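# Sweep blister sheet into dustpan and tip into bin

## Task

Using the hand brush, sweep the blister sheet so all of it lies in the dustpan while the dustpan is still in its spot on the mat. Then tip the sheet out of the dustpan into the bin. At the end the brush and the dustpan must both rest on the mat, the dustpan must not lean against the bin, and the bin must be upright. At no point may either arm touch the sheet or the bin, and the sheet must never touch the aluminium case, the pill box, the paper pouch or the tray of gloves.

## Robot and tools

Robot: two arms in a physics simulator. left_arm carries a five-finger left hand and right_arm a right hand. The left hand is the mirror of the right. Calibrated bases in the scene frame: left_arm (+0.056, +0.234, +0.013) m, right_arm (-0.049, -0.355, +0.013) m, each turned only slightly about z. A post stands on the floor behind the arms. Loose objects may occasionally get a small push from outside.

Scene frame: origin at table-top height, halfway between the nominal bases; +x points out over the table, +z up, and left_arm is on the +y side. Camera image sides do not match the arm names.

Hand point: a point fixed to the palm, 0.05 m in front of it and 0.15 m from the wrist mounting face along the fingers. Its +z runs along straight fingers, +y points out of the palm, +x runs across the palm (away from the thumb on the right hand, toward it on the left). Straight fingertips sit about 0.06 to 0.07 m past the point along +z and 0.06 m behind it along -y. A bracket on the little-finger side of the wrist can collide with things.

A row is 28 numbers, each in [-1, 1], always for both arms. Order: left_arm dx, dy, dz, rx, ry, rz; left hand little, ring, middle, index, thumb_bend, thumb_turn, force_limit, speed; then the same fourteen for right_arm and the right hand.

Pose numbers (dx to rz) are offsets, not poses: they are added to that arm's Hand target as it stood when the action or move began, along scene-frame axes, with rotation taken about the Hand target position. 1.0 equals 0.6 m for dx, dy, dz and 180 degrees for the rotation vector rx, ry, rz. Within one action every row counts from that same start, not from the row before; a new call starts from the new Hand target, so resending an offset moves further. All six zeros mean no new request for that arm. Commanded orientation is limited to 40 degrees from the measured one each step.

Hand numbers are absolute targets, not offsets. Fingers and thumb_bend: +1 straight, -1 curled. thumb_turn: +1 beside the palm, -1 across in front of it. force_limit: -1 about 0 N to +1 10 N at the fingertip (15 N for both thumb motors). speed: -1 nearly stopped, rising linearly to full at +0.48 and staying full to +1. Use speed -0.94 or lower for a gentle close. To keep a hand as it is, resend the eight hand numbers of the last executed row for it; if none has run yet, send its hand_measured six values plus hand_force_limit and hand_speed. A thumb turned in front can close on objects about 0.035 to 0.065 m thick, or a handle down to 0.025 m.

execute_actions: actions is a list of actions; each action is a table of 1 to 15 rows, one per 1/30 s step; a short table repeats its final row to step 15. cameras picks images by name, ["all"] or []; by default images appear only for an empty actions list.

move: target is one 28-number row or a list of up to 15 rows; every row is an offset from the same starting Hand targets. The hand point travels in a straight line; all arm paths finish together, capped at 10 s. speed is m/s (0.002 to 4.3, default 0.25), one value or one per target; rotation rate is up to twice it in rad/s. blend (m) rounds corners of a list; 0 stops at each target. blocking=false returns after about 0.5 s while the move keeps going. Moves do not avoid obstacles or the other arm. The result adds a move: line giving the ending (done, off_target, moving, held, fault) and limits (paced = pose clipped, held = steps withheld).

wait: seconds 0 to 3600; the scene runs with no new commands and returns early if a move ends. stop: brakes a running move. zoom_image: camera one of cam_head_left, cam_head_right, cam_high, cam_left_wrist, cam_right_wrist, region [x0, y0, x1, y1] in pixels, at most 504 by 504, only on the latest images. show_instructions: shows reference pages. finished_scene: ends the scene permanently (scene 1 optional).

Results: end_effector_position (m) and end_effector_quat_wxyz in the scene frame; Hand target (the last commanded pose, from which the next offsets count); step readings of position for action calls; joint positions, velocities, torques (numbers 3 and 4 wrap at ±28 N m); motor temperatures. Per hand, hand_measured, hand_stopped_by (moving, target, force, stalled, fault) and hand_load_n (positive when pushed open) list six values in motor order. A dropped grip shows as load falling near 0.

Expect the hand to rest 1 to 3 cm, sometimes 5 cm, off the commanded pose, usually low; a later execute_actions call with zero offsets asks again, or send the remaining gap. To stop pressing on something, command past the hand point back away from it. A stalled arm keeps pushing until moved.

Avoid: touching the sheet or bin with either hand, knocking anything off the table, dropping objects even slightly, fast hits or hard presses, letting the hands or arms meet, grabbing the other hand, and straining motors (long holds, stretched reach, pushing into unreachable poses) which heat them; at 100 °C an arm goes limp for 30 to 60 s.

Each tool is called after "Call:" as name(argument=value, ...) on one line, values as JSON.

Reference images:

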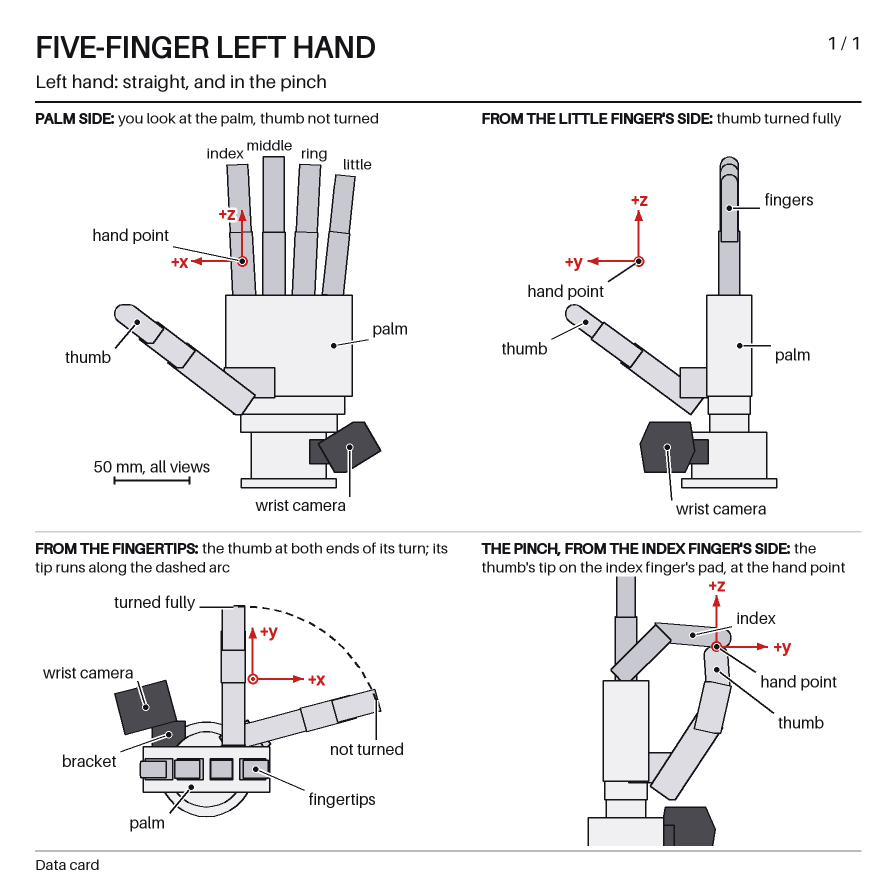

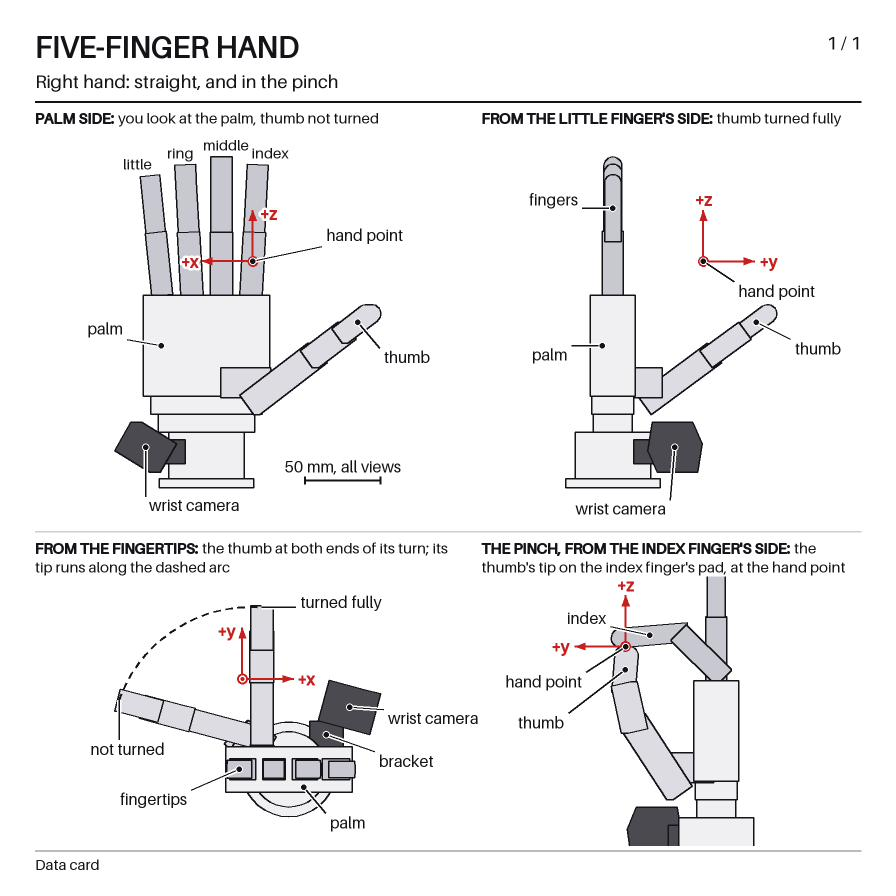

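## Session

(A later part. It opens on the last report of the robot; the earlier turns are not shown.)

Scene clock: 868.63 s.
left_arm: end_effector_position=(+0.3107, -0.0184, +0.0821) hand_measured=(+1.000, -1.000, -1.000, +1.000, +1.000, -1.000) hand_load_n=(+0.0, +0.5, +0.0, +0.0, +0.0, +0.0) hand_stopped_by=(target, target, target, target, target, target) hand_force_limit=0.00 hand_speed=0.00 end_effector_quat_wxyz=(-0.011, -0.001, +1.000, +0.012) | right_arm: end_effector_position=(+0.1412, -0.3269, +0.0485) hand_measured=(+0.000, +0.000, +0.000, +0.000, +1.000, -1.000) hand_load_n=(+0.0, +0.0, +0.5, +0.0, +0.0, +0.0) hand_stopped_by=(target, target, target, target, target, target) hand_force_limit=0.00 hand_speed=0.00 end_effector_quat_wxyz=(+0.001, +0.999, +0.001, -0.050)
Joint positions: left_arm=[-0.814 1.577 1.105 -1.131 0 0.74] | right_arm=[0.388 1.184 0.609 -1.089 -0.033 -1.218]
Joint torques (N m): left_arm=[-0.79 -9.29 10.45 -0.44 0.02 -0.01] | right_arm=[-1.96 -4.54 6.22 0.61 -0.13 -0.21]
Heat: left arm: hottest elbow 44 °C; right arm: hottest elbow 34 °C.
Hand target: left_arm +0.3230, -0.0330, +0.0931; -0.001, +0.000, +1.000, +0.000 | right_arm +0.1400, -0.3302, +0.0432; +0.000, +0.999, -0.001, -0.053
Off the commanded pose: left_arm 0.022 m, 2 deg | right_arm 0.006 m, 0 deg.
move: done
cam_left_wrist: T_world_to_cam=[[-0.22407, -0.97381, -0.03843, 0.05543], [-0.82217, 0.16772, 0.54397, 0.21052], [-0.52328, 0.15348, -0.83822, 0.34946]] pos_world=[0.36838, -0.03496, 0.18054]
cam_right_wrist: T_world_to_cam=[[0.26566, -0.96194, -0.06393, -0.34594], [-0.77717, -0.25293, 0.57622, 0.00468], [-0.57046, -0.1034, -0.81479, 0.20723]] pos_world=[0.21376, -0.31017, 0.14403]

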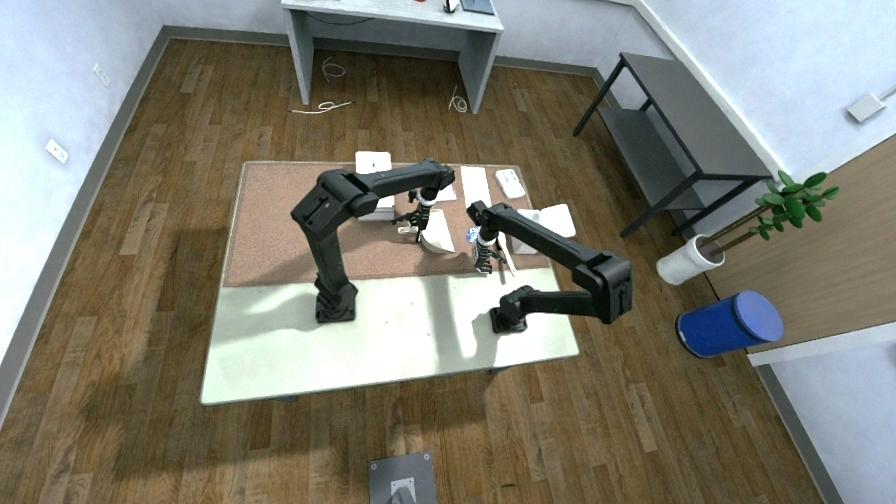

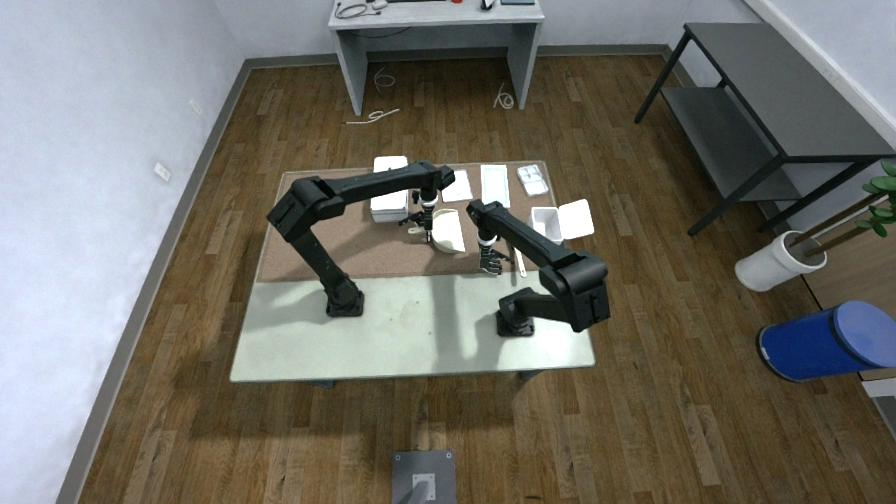

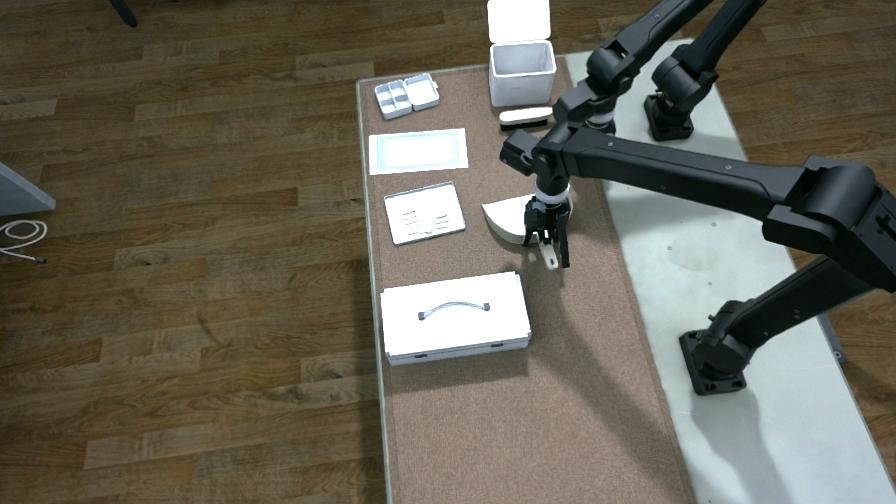

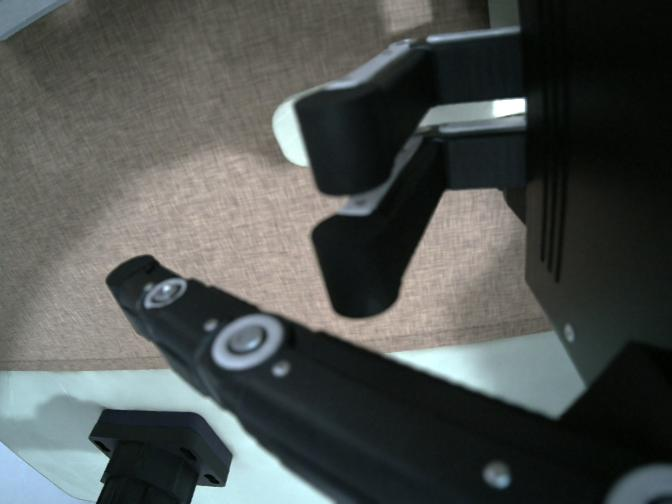

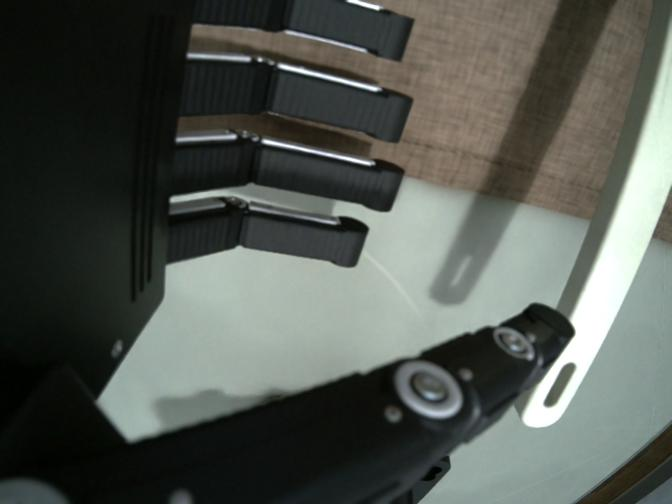

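Call:
move(target=[0,0,0,0,0,0,1,-1,-1,1,1,-1,0,0,-0.0167,-0.1,0,0,0,0,0,0,0,0,1,-1,0,0], speed=0.06, cameras=["cam_head_left", "cam_head_right", "cam_high", "cam_right_wrist"])

Scene clock: 920.70 s.
left_arm: end_effector_position=(+0.3107, -0.0184, +0.0821) hand_measured=(+1.000, -1.000, -1.000, +1.000, +1.000, -1.000) hand_load_n=(+0.0, +0.0, +0.0, +0.0, +0.0, +0.0) hand_stopped_by=(target, target, target, target, target, target) hand_force_limit=0.00 hand_speed=0.00 end_effector_quat_wxyz=(-0.011, -0.001, +1.000, +0.012) | right_arm: end_effector_position=(+0.1381, -0.3862, +0.0447) hand_measured=(+0.000, +0.000, +0.000, +0.000, +1.000, -1.000) hand_load_n=(+0.0, +0.0, +0.0, +0.0, +0.0, +0.0) hand_stopped_by=(target, target, target, target, target, target) hand_force_limit=0.00 hand_speed=0.00 end_effector_quat_wxyz=(-0.002, +0.999, +0.000, -0.044)
Joint positions: left_arm=[-0.814 1.577 1.105 -1.131 0 0.74] | right_arm=[0.155 1.127 0.559 -1.089 -0.014 -1.448]
Joint torques (N m): left_arm=[-1.03 -9.41 10.41 -0.39 0.02 -0.01] | right_arm=[-1.85 -5.01 6.11 -0.25 0.08 -0.21]
Heat: left arm: hottest elbow 44 °C; right arm: hottest elbow 33 °C.
Hand target: left_arm +0.3230, -0.0330, +0.0931; -0.001, +0.000, +1.000, +0.000 | right_arm +0.1301, -0.3902, +0.0432; +0.000, +0.999, -0.001, -0.052
Off the commanded pose: left_arm 0.022 m, 2 deg | right_arm 0.009 m, 1 deg.
move: done
cam_right_wrist: T_world_to_cam=[[0.26449, -0.96219, -0.06504, -0.40227], [-0.78408, -0.25382, 0.56639, -0.00946], [-0.56148, -0.09881, -0.82157, 0.19706]] pos_world=[0.20962, -0.36999, 0.14109]

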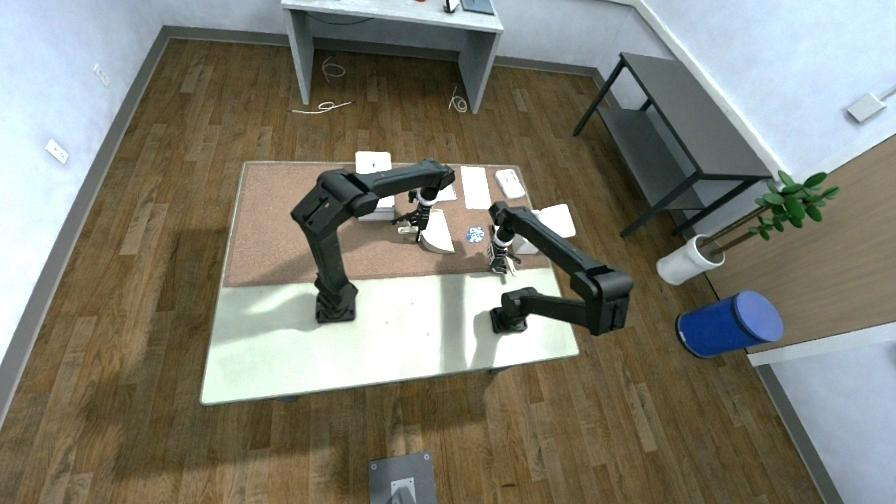

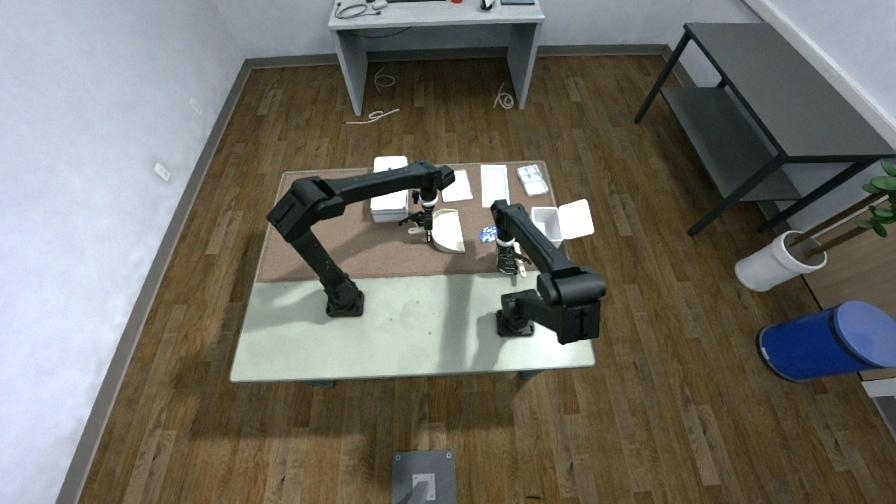

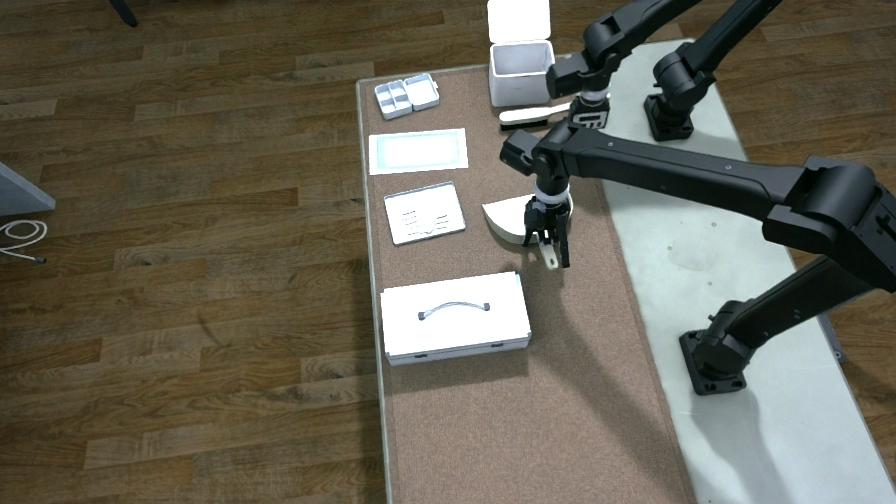

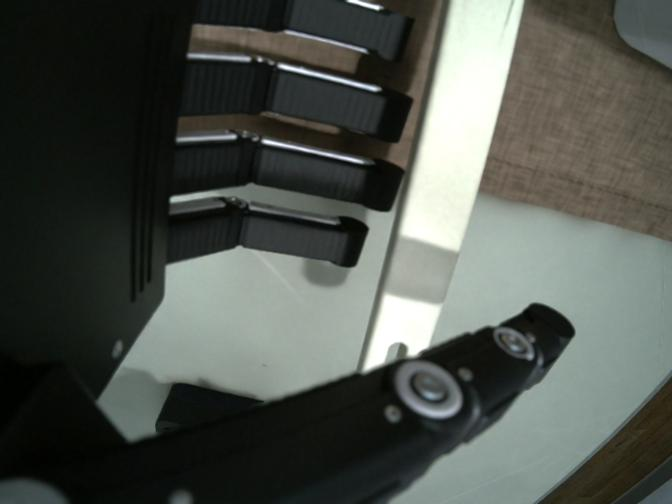

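Call:
move(target=[0,0,0,0,0,0,1,-1,-1,1,1,-1,0,0,-0.0118,-0.073,0,0,0,0.0139,0,0,0,0,1,-1,0,0], speed=0.05, cameras=["cam_head_left", "cam_head_right", "cam_high", "cam_right_wrist"])

Scene clock: 978.53 s.
left_arm: end_effector_position=(+0.3107, -0.0184, +0.0821) hand_measured=(+1.000, -1.000, -1.000, +1.000, +1.000, -1.000) hand_load_n=(-0.5, +0.5, +0.0, +0.0, +0.0, +0.0) hand_stopped_by=(target, target, target, target, target, target) hand_force_limit=0.00 hand_speed=0.00 end_effector_quat_wxyz=(-0.011, -0.001, +1.000, +0.012) | right_arm: end_effector_position=(+0.1322, -0.4313, +0.0448) hand_measured=(+0.000, +0.000, +0.000, +0.000, +1.000, -1.000) hand_load_n=(+0.0, +0.0, +0.0, +0.0, +0.0, +0.0) hand_stopped_by=(target, target, target, target, target, target) hand_force_limit=0.00 hand_speed=0.00 end_effector_quat_wxyz=(+0.001, +0.999, +0.022, -0.043)
Joint positions: left_arm=[-0.814 1.577 1.105 -1.131 0 0.74] | right_arm=[-0.028 1.093 0.536 -1.099 0.009 -1.674]
Joint torques (N m): left_arm=[-1.03 -9.17 10.5 -0.49 0.03 0] | right_arm=[-1.9 -4.54 6.16 -0.25 0.13 -0.19]
Heat: left arm: hottest elbow 45 °C; right arm: hottest elbow 33 °C.
Hand target: left_arm +0.3230, -0.0330, +0.0931; -0.001, +0.000, +1.000, +0.000 | right_arm +0.1230, -0.4340, +0.0432; +0.001, +0.998, +0.021, -0.052
Off the commanded pose: left_arm 0.022 m, 2 deg | right_arm 0.010 m, 1 deg.
move: done
cam_right_wrist: T_world_to_cam=[[0.30693, -0.94975, -0.06144, -0.44454], [-0.77317, -0.28647, 0.56581, -0.04112], [-0.55498, -0.12616, -0.82224, 0.17677]] pos_world=[0.20275, -0.41168, 0.1413]

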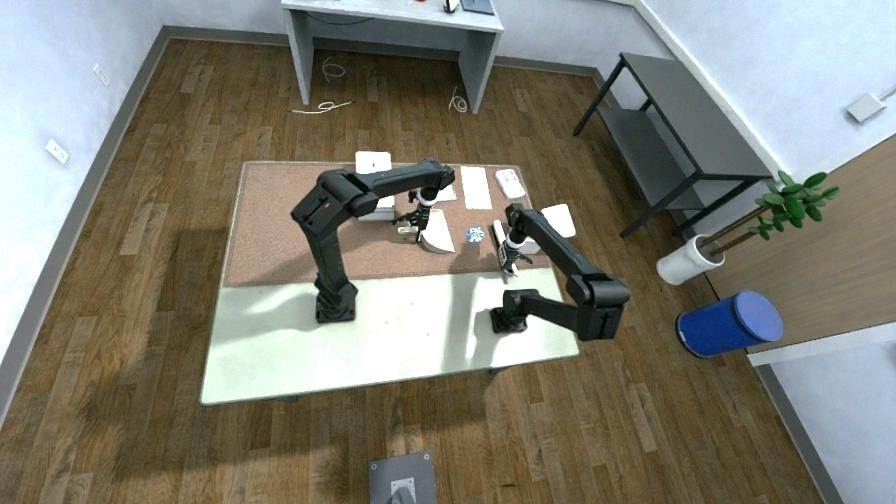

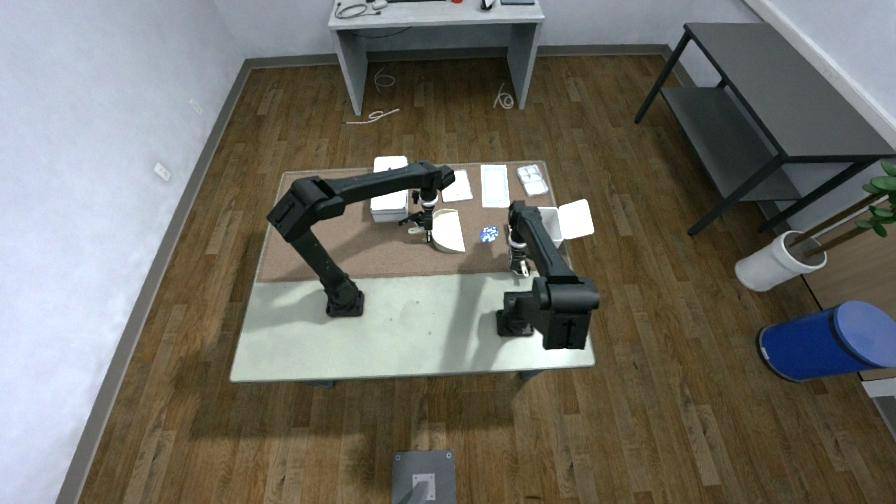

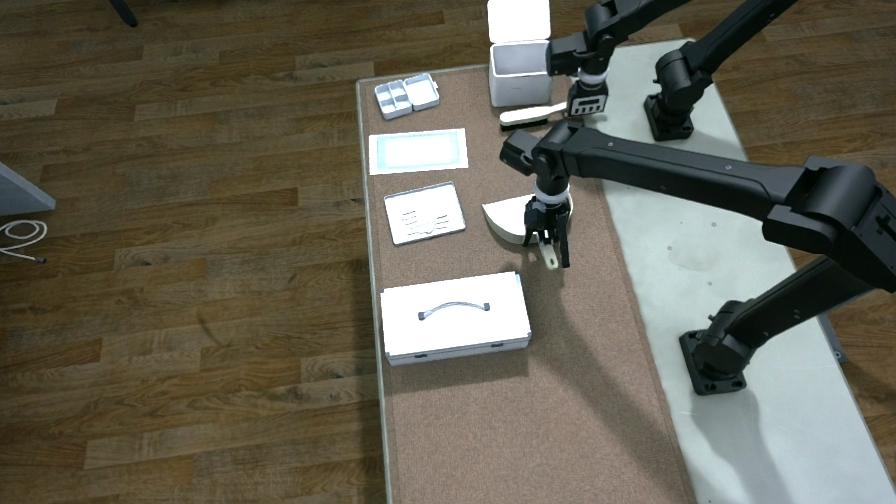

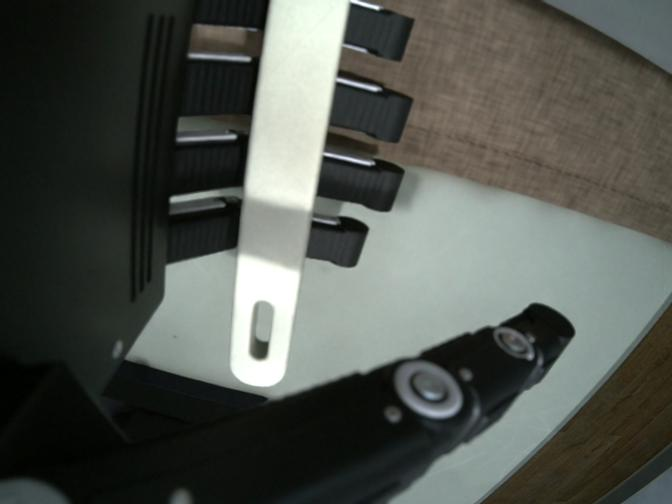

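Call:
move(target=[0,0,0,0,0,0,1,-1,-1,1,1,-1,0,0,0,0,0,0,0,0,0,0,0,0,-1,-1,-0.3,-0.88], cameras=["cam_head_left", "cam_head_right", "cam_right_wrist"])

Scene clock: 1012.00 s.
left_arm: end_effector_position=(+0.3107, -0.0184, +0.0821) hand_measured=(+1.000, -1.000, -1.000, +1.000, +1.000, -1.000) hand_load_n=(+0.0, +0.0, +0.0, +0.0, +0.0, +0.0) hand_stopped_by=(target, target, target, target, target, target) hand_force_limit=0.00 hand_speed=0.00 end_effector_quat_wxyz=(-0.011, -0.001, +1.000, +0.012) | right_arm: end_effector_position=(+0.1323, -0.4313, +0.0448) hand_measured=(+0.000, +0.000, +0.000, +0.000, +0.156, -1.000) hand_load_n=(+0.0, +0.0, +0.0, +0.0, +0.0, +0.0) hand_stopped_by=(target, target, target, target, moving, target) hand_force_limit=-0.30 hand_speed=-0.88 end_effector_quat_wxyz=(+0.001, +0.999, +0.023, -0.043)
Joint positions: left_arm=[-0.814 1.577 1.105 -1.131 0 0.74] | right_arm=[-0.028 1.093 0.536 -1.099 0.009 -1.675]
Joint torques (N m): left_arm=[-0.97 -9.47 10.51 -0.46 0.03 0.01] | right_arm=[-1.9 -4.6 6.15 -0.28 0.12 -0.2]
Heat: left arm: hottest elbow 45 °C; right arm: hottest elbow 33 °C.
Hand target: left_arm +0.3230, -0.0330, +0.0931; -0.001, +0.000, +1.000, +0.000 | right_arm +0.1230, -0.4340, +0.0432; +0.001, +0.998, +0.021, -0.052
Off the commanded pose: left_arm 0.022 m, 2 deg | right_arm 0.010 m, 1 deg.
move: moving (right_arm; no rest 5 s after the move's start)
cam_right_wrist: T_world_to_cam=[[0.30773, -0.94948, -0.06155, -0.44451], [-0.77288, -0.28718, 0.56585, -0.04136], [-0.55494, -0.12656, -0.82221, 0.17666]] pos_world=[0.20285, -0.41157, 0.1413]

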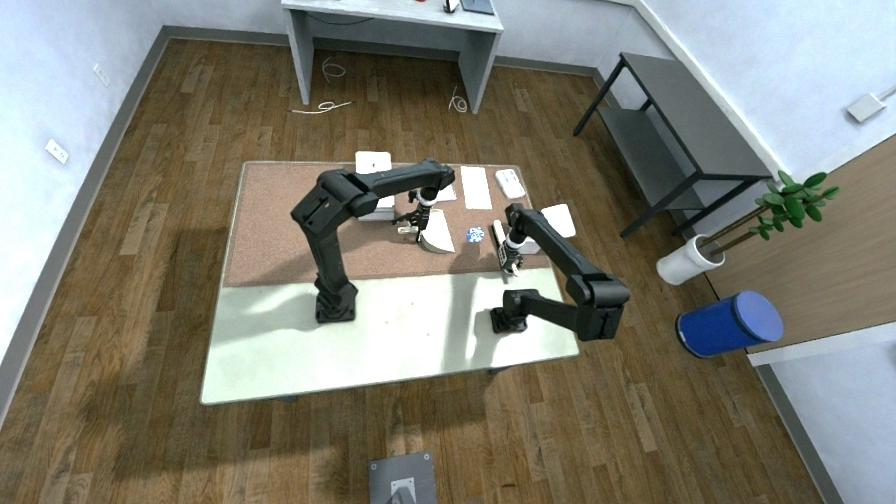

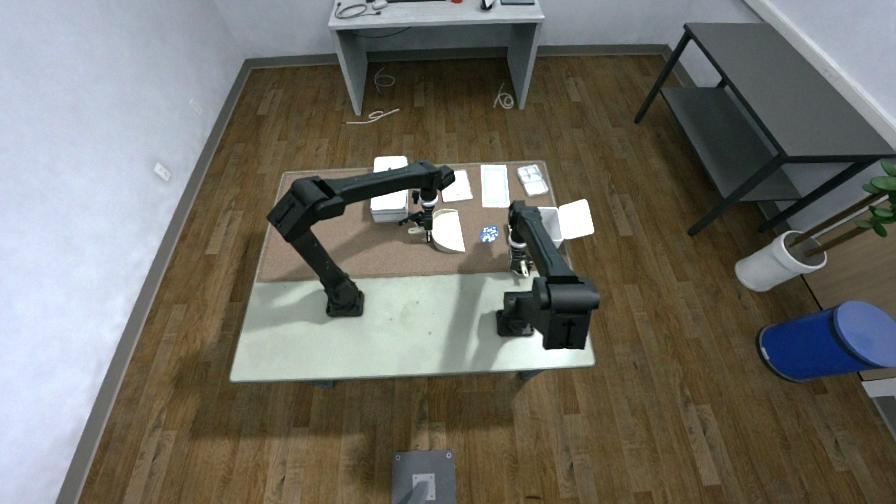

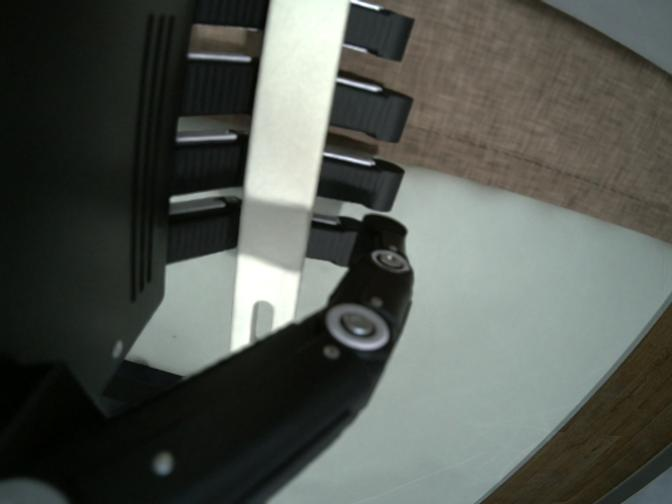

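Call:
wait(seconds=3, cameras=["cam_right_wrist"])

Scene clock: 1017.93 s.
left_arm: end_effector_position=(+0.3107, -0.0184, +0.0821) hand_measured=(+1.000, -1.000, -1.000, +1.000, +1.000, -1.000) hand_load_n=(+0.0, +0.0, +0.0, +0.0, +0.0, +0.0) hand_stopped_by=(target, target, target, target, target, target) hand_force_limit=0.00 hand_speed=0.00 end_effector_quat_wxyz=(-0.011, -0.001, +1.000, +0.012) | right_arm: end_effector_position=(+0.1325, -0.4317, +0.0448) hand_measured=(+0.000, +0.000, +0.000, +0.000, -0.480, -1.000) hand_load_n=(+0.5, +0.0, +0.5, +0.0, +4.5, +1.0) hand_stopped_by=(target, target, target, target, force, target) hand_force_limit=-0.30 hand_speed=-0.88 end_effector_quat_wxyz=(+0.001, +0.999, +0.025, -0.043)
Joint positions: left_arm=[-0.814 1.577 1.105 -1.131 0 0.74] | right_arm=[-0.028 1.093 0.536 -1.099 0.01 -1.68]
Joint torques (N m): left_arm=[-1.08 -9.23 10.51 -0.43 0.04 -0.01] | right_arm=[-1.96 -4.54 6.16 -0.28 0.1 -0.14]
Heat: left arm: hottest elbow 45 °C; right arm: hottest elbow 33 °C.
Hand target: left_arm +0.3230, -0.0330, +0.0931; -0.001, +0.000, +1.000, +0.000 | right_arm +0.1230, -0.4341, +0.0432; +0.001, +0.998, +0.021, -0.052
Off the commanded pose: left_arm 0.022 m, 2 deg | right_arm 0.010 m, 1 deg.
wait: 3.00 s; at rest by 0.87 s
cam_right_wrist: T_world_to_cam=[[0.31245, -0.94796, -0.06125, -0.44501], [-0.7714, -0.29083, 0.566, -0.04306], [-0.55436, -0.1296, -0.82212, 0.17537]] pos_world=[0.20305, -0.41165, 0.14129]

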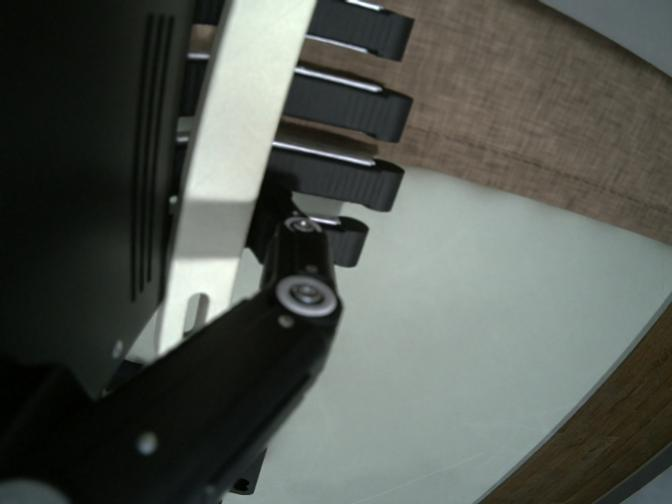

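Call:
move(target=[0,0,0,0,0,0,1,-1,-1,1,1,-1,0,0,0,0,0,0,0,0,-0.7,-0.7,-0.7,-0.7,-1,-1,-0.7,-0.88], cameras=["cam_head_left", "cam_head_right", "cam_right_wrist", "cam_high"])

Scene clock: 1040.23 s.
left_arm: end_effector_position=(+0.3107, -0.0184, +0.0821) hand_measured=(+1.000, -1.000, -1.000, +1.000, +1.000, -1.000) hand_load_n=(+0.0, +0.0, +0.0, +0.0, +0.0, +0.0) hand_stopped_by=(target, target, target, target, target, target) hand_force_limit=0.00 hand_speed=0.00 end_effector_quat_wxyz=(-0.011, -0.001, +1.000, +0.012) | right_arm: end_effector_position=(+0.1325, -0.4317, +0.0448) hand_measured=(-0.700, -0.700, -0.266, -0.288, -0.480, -1.000) hand_load_n=(+0.5, +0.0, +2.5, +2.5, +3.5, +1.0) hand_stopped_by=(target, target, force, force, force, target) hand_force_limit=-0.70 hand_speed=-0.88 end_effector_quat_wxyz=(+0.001, +0.999, +0.025, -0.043)
Joint positions: left_arm=[-0.814 1.577 1.105 -1.131 0 0.74] | right_arm=[-0.028 1.093 0.536 -1.099 0.01 -1.68]
Joint torques (N m): left_arm=[-1.03 -9.17 10.51 -0.43 0.01 0.01] | right_arm=[-1.9 -4.54 6.17 -0.27 0.1 -0.14]
Heat: left arm: hottest elbow 45 °C; right arm: hottest elbow 33 °C.
Hand target: left_arm +0.3230, -0.0330, +0.0931; -0.001, +0.000, +1.000, +0.000 | right_arm +0.1230, -0.4341, +0.0432; +0.001, +0.998, +0.021, -0.052
Off the commanded pose: left_arm 0.022 m, 2 deg | right_arm 0.010 m, 1 deg.
move: done
cam_right_wrist: T_world_to_cam=[[0.31245, -0.94796, -0.06125, -0.44501], [-0.7714, -0.29083, 0.566, -0.04306], [-0.55436, -0.1296, -0.82212, 0.17537]] pos_world=[0.20305, -0.41165, 0.14129]
Images, in order (width x height): cam_head_left 896x504, cam_head_right 896x504, cam_high 896x504, cam_right_wrist 672x504.

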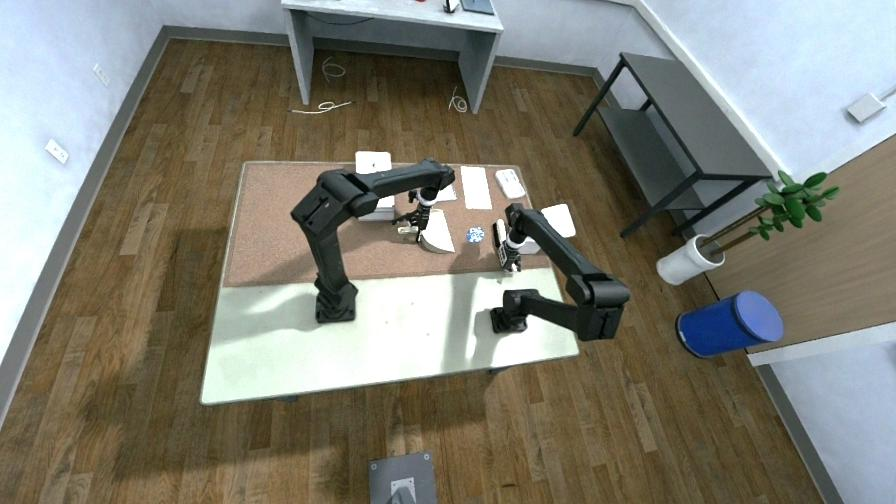

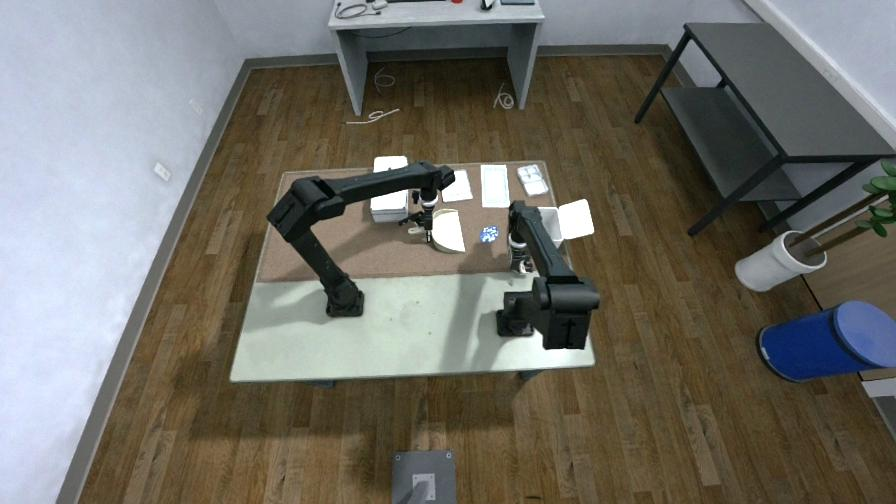

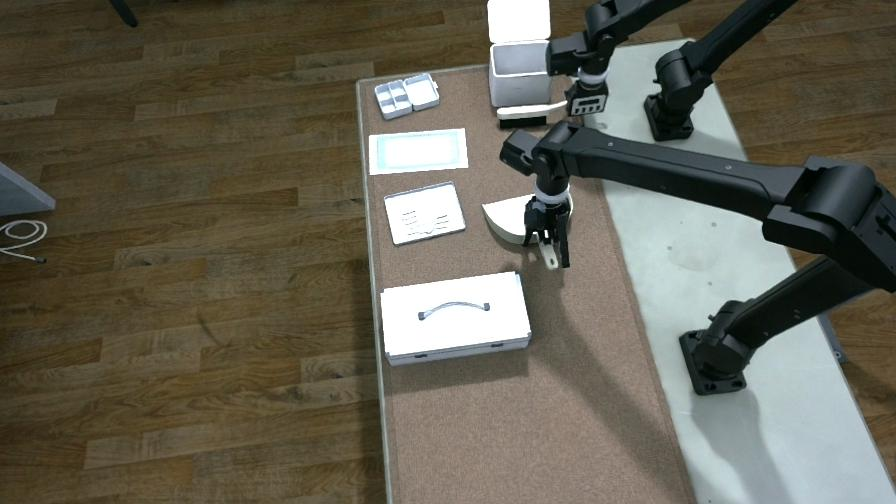

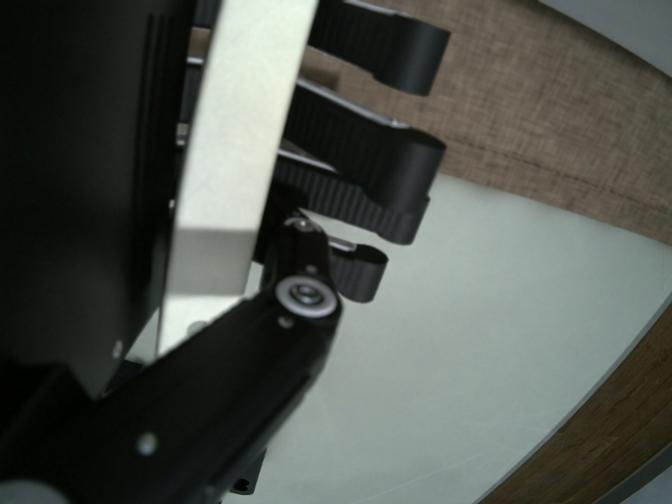

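Call:
zoom_image(camera="cam_high", region=[480, 30, 640, 170])

Call:
zoom_image(camera="cam_head_left", region=[460, 190, 560, 290])

Call:
zoom_image(camera="cam_right_wrist", region=[130, 0, 480, 370])

Scaled by 3.150 from the camera's image (finer frame: 1280x720).

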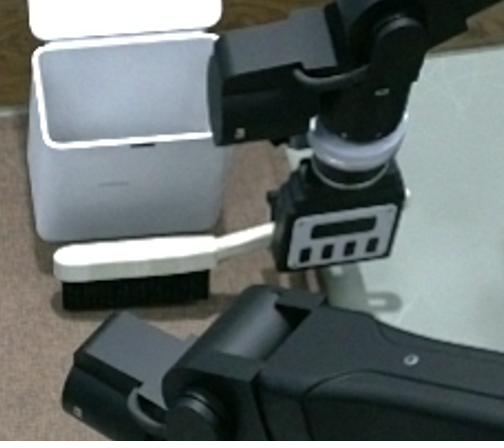

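Scaled by 5.040 from the camera's image (finer frame: 1280x720).

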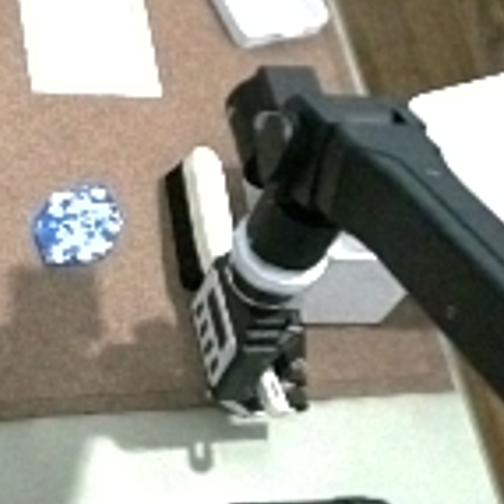

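Scaled by 1.362 from the camera's image (finer frame: 960x720).

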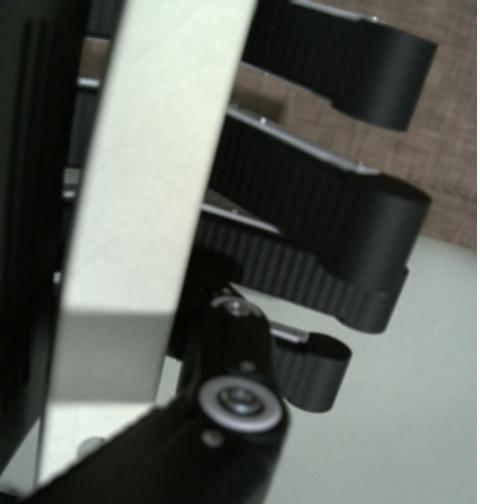

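Call:
move(target=[0,0,0,0,0,0,1,-1,-1,1,1,-1,0,0,0,0,0,0,0,0,-1,-1,-0.7,-0.7,-0.95,-1,-0.3,-0.88], cameras=["cam_head_left", "cam_head_right", "cam_right_wrist", "cam_high"])

Scene clock: 1084.07 s.
left_arm: end_effector_position=(+0.3107, -0.0184, +0.0821) hand_measured=(+1.000, -1.000, -1.000, +1.000, +1.000, -1.000) hand_load_n=(+0.0, +0.0, +0.0, +0.0, +0.0, +0.0) hand_stopped_by=(target, target, target, target, target, target) hand_force_limit=0.00 hand_speed=0.00 end_effector_quat_wxyz=(-0.011, -0.001, +1.000, +0.012) | right_arm: end_effector_position=(+0.1325, -0.4317, +0.0448) hand_measured=(-1.000, -1.000, -0.266, -0.288, -0.488, -1.000) hand_load_n=(+0.5, +0.0, +2.5, +2.5, +6.0, +1.0) hand_stopped_by=(target, target, force, force, force, target) hand_force_limit=-0.30 hand_speed=-0.88 end_effector_quat_wxyz=(+0.001, +0.999, +0.025, -0.043)
Joint positions: left_arm=[-0.814 1.577 1.105 -1.131 0 0.74] | right_arm=[-0.028 1.093 0.536 -1.099 0.01 -1.68]
Joint torques (N m): left_arm=[-0.67 -9.05 10.47 -0.42 0.01 0.01] | right_arm=[-1.96 -4.6 6.17 -0.27 0.1 -0.14]
Heat: left arm: hottest elbow 45 °C; right arm: hottest elbow 33 °C.
Hand target: left_arm +0.3230, -0.0330, +0.0931; -0.001, +0.000, +1.000, +0.000 | right_arm +0.1230, -0.4341, +0.0432; +0.001, +0.998, +0.021, -0.052
Off the commanded pose: left_arm 0.022 m, 2 deg | right_arm 0.010 m, 1 deg.
move: done
cam_right_wrist: T_world_to_cam=[[0.31245, -0.94796, -0.06125, -0.44501], [-0.7714, -0.29083, 0.566, -0.04306], [-0.55436, -0.1296, -0.82212, 0.17537]] pos_world=[0.20305, -0.41165, 0.14129]
Images, in order (width x height): cam_head_left 896x504, cam_head_right 896x504, cam_high 896x504, cam_right_wrist 672x504.

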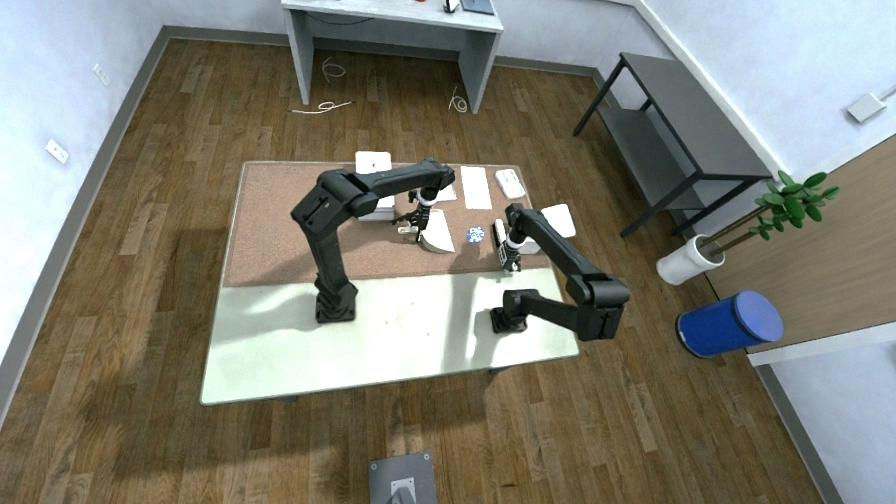

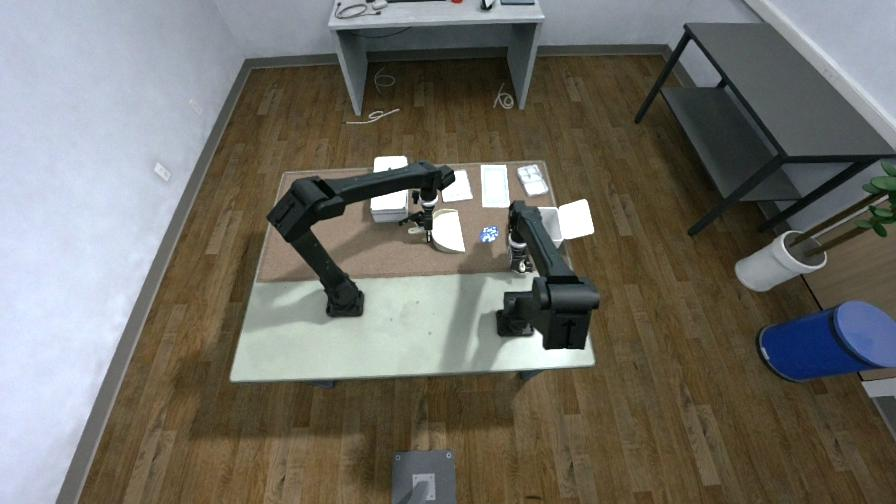

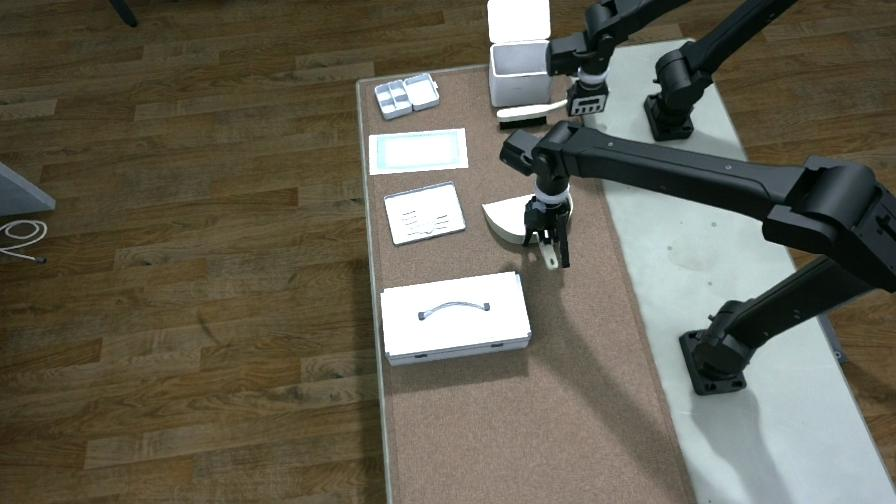

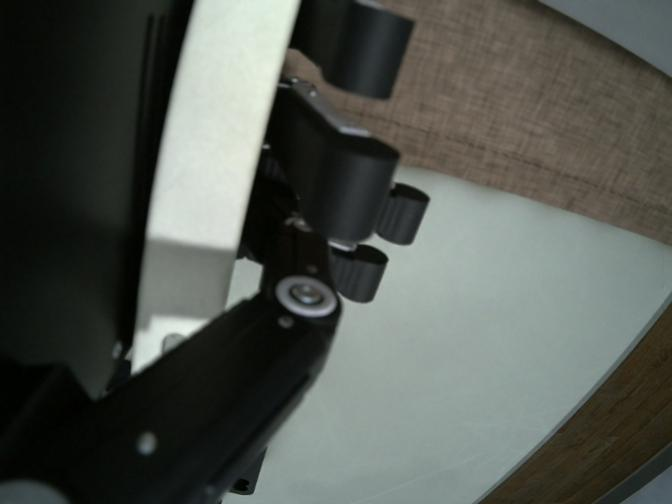

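Call:
zoom_image(camera="cam_high", region=[480, 30, 640, 170])

Call:
zoom_image(camera="cam_right_wrist", region=[100, 0, 450, 370])

Call:
zoom_image(camera="cam_head_left", region=[460, 190, 560, 290])

Scaled by 3.150 from the camera's image (finer frame: 1280x720).

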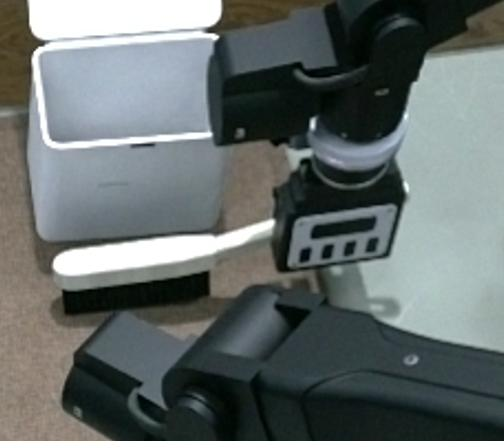

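Scaled by 1.362 from the camera's image (finer frame: 960x720).

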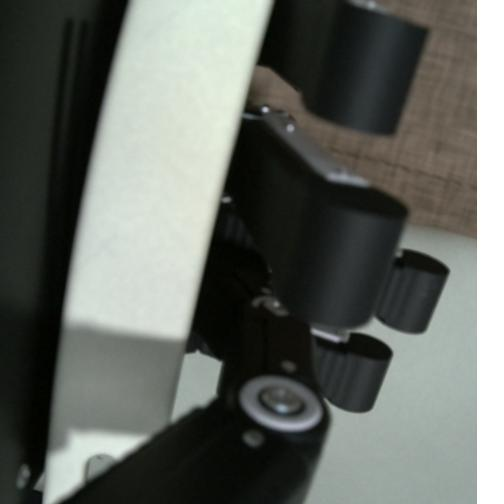

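Scaled by 5.040 from the camera's image (finer frame: 1280x720).

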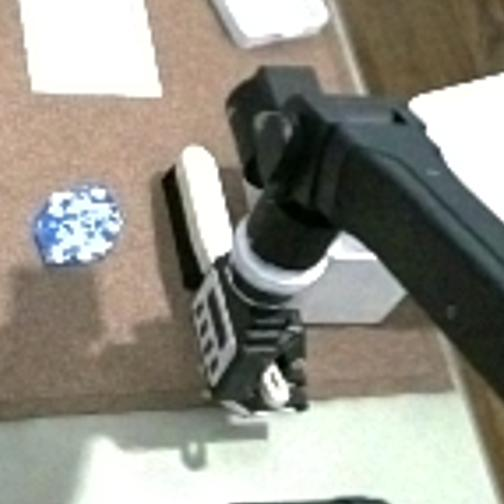

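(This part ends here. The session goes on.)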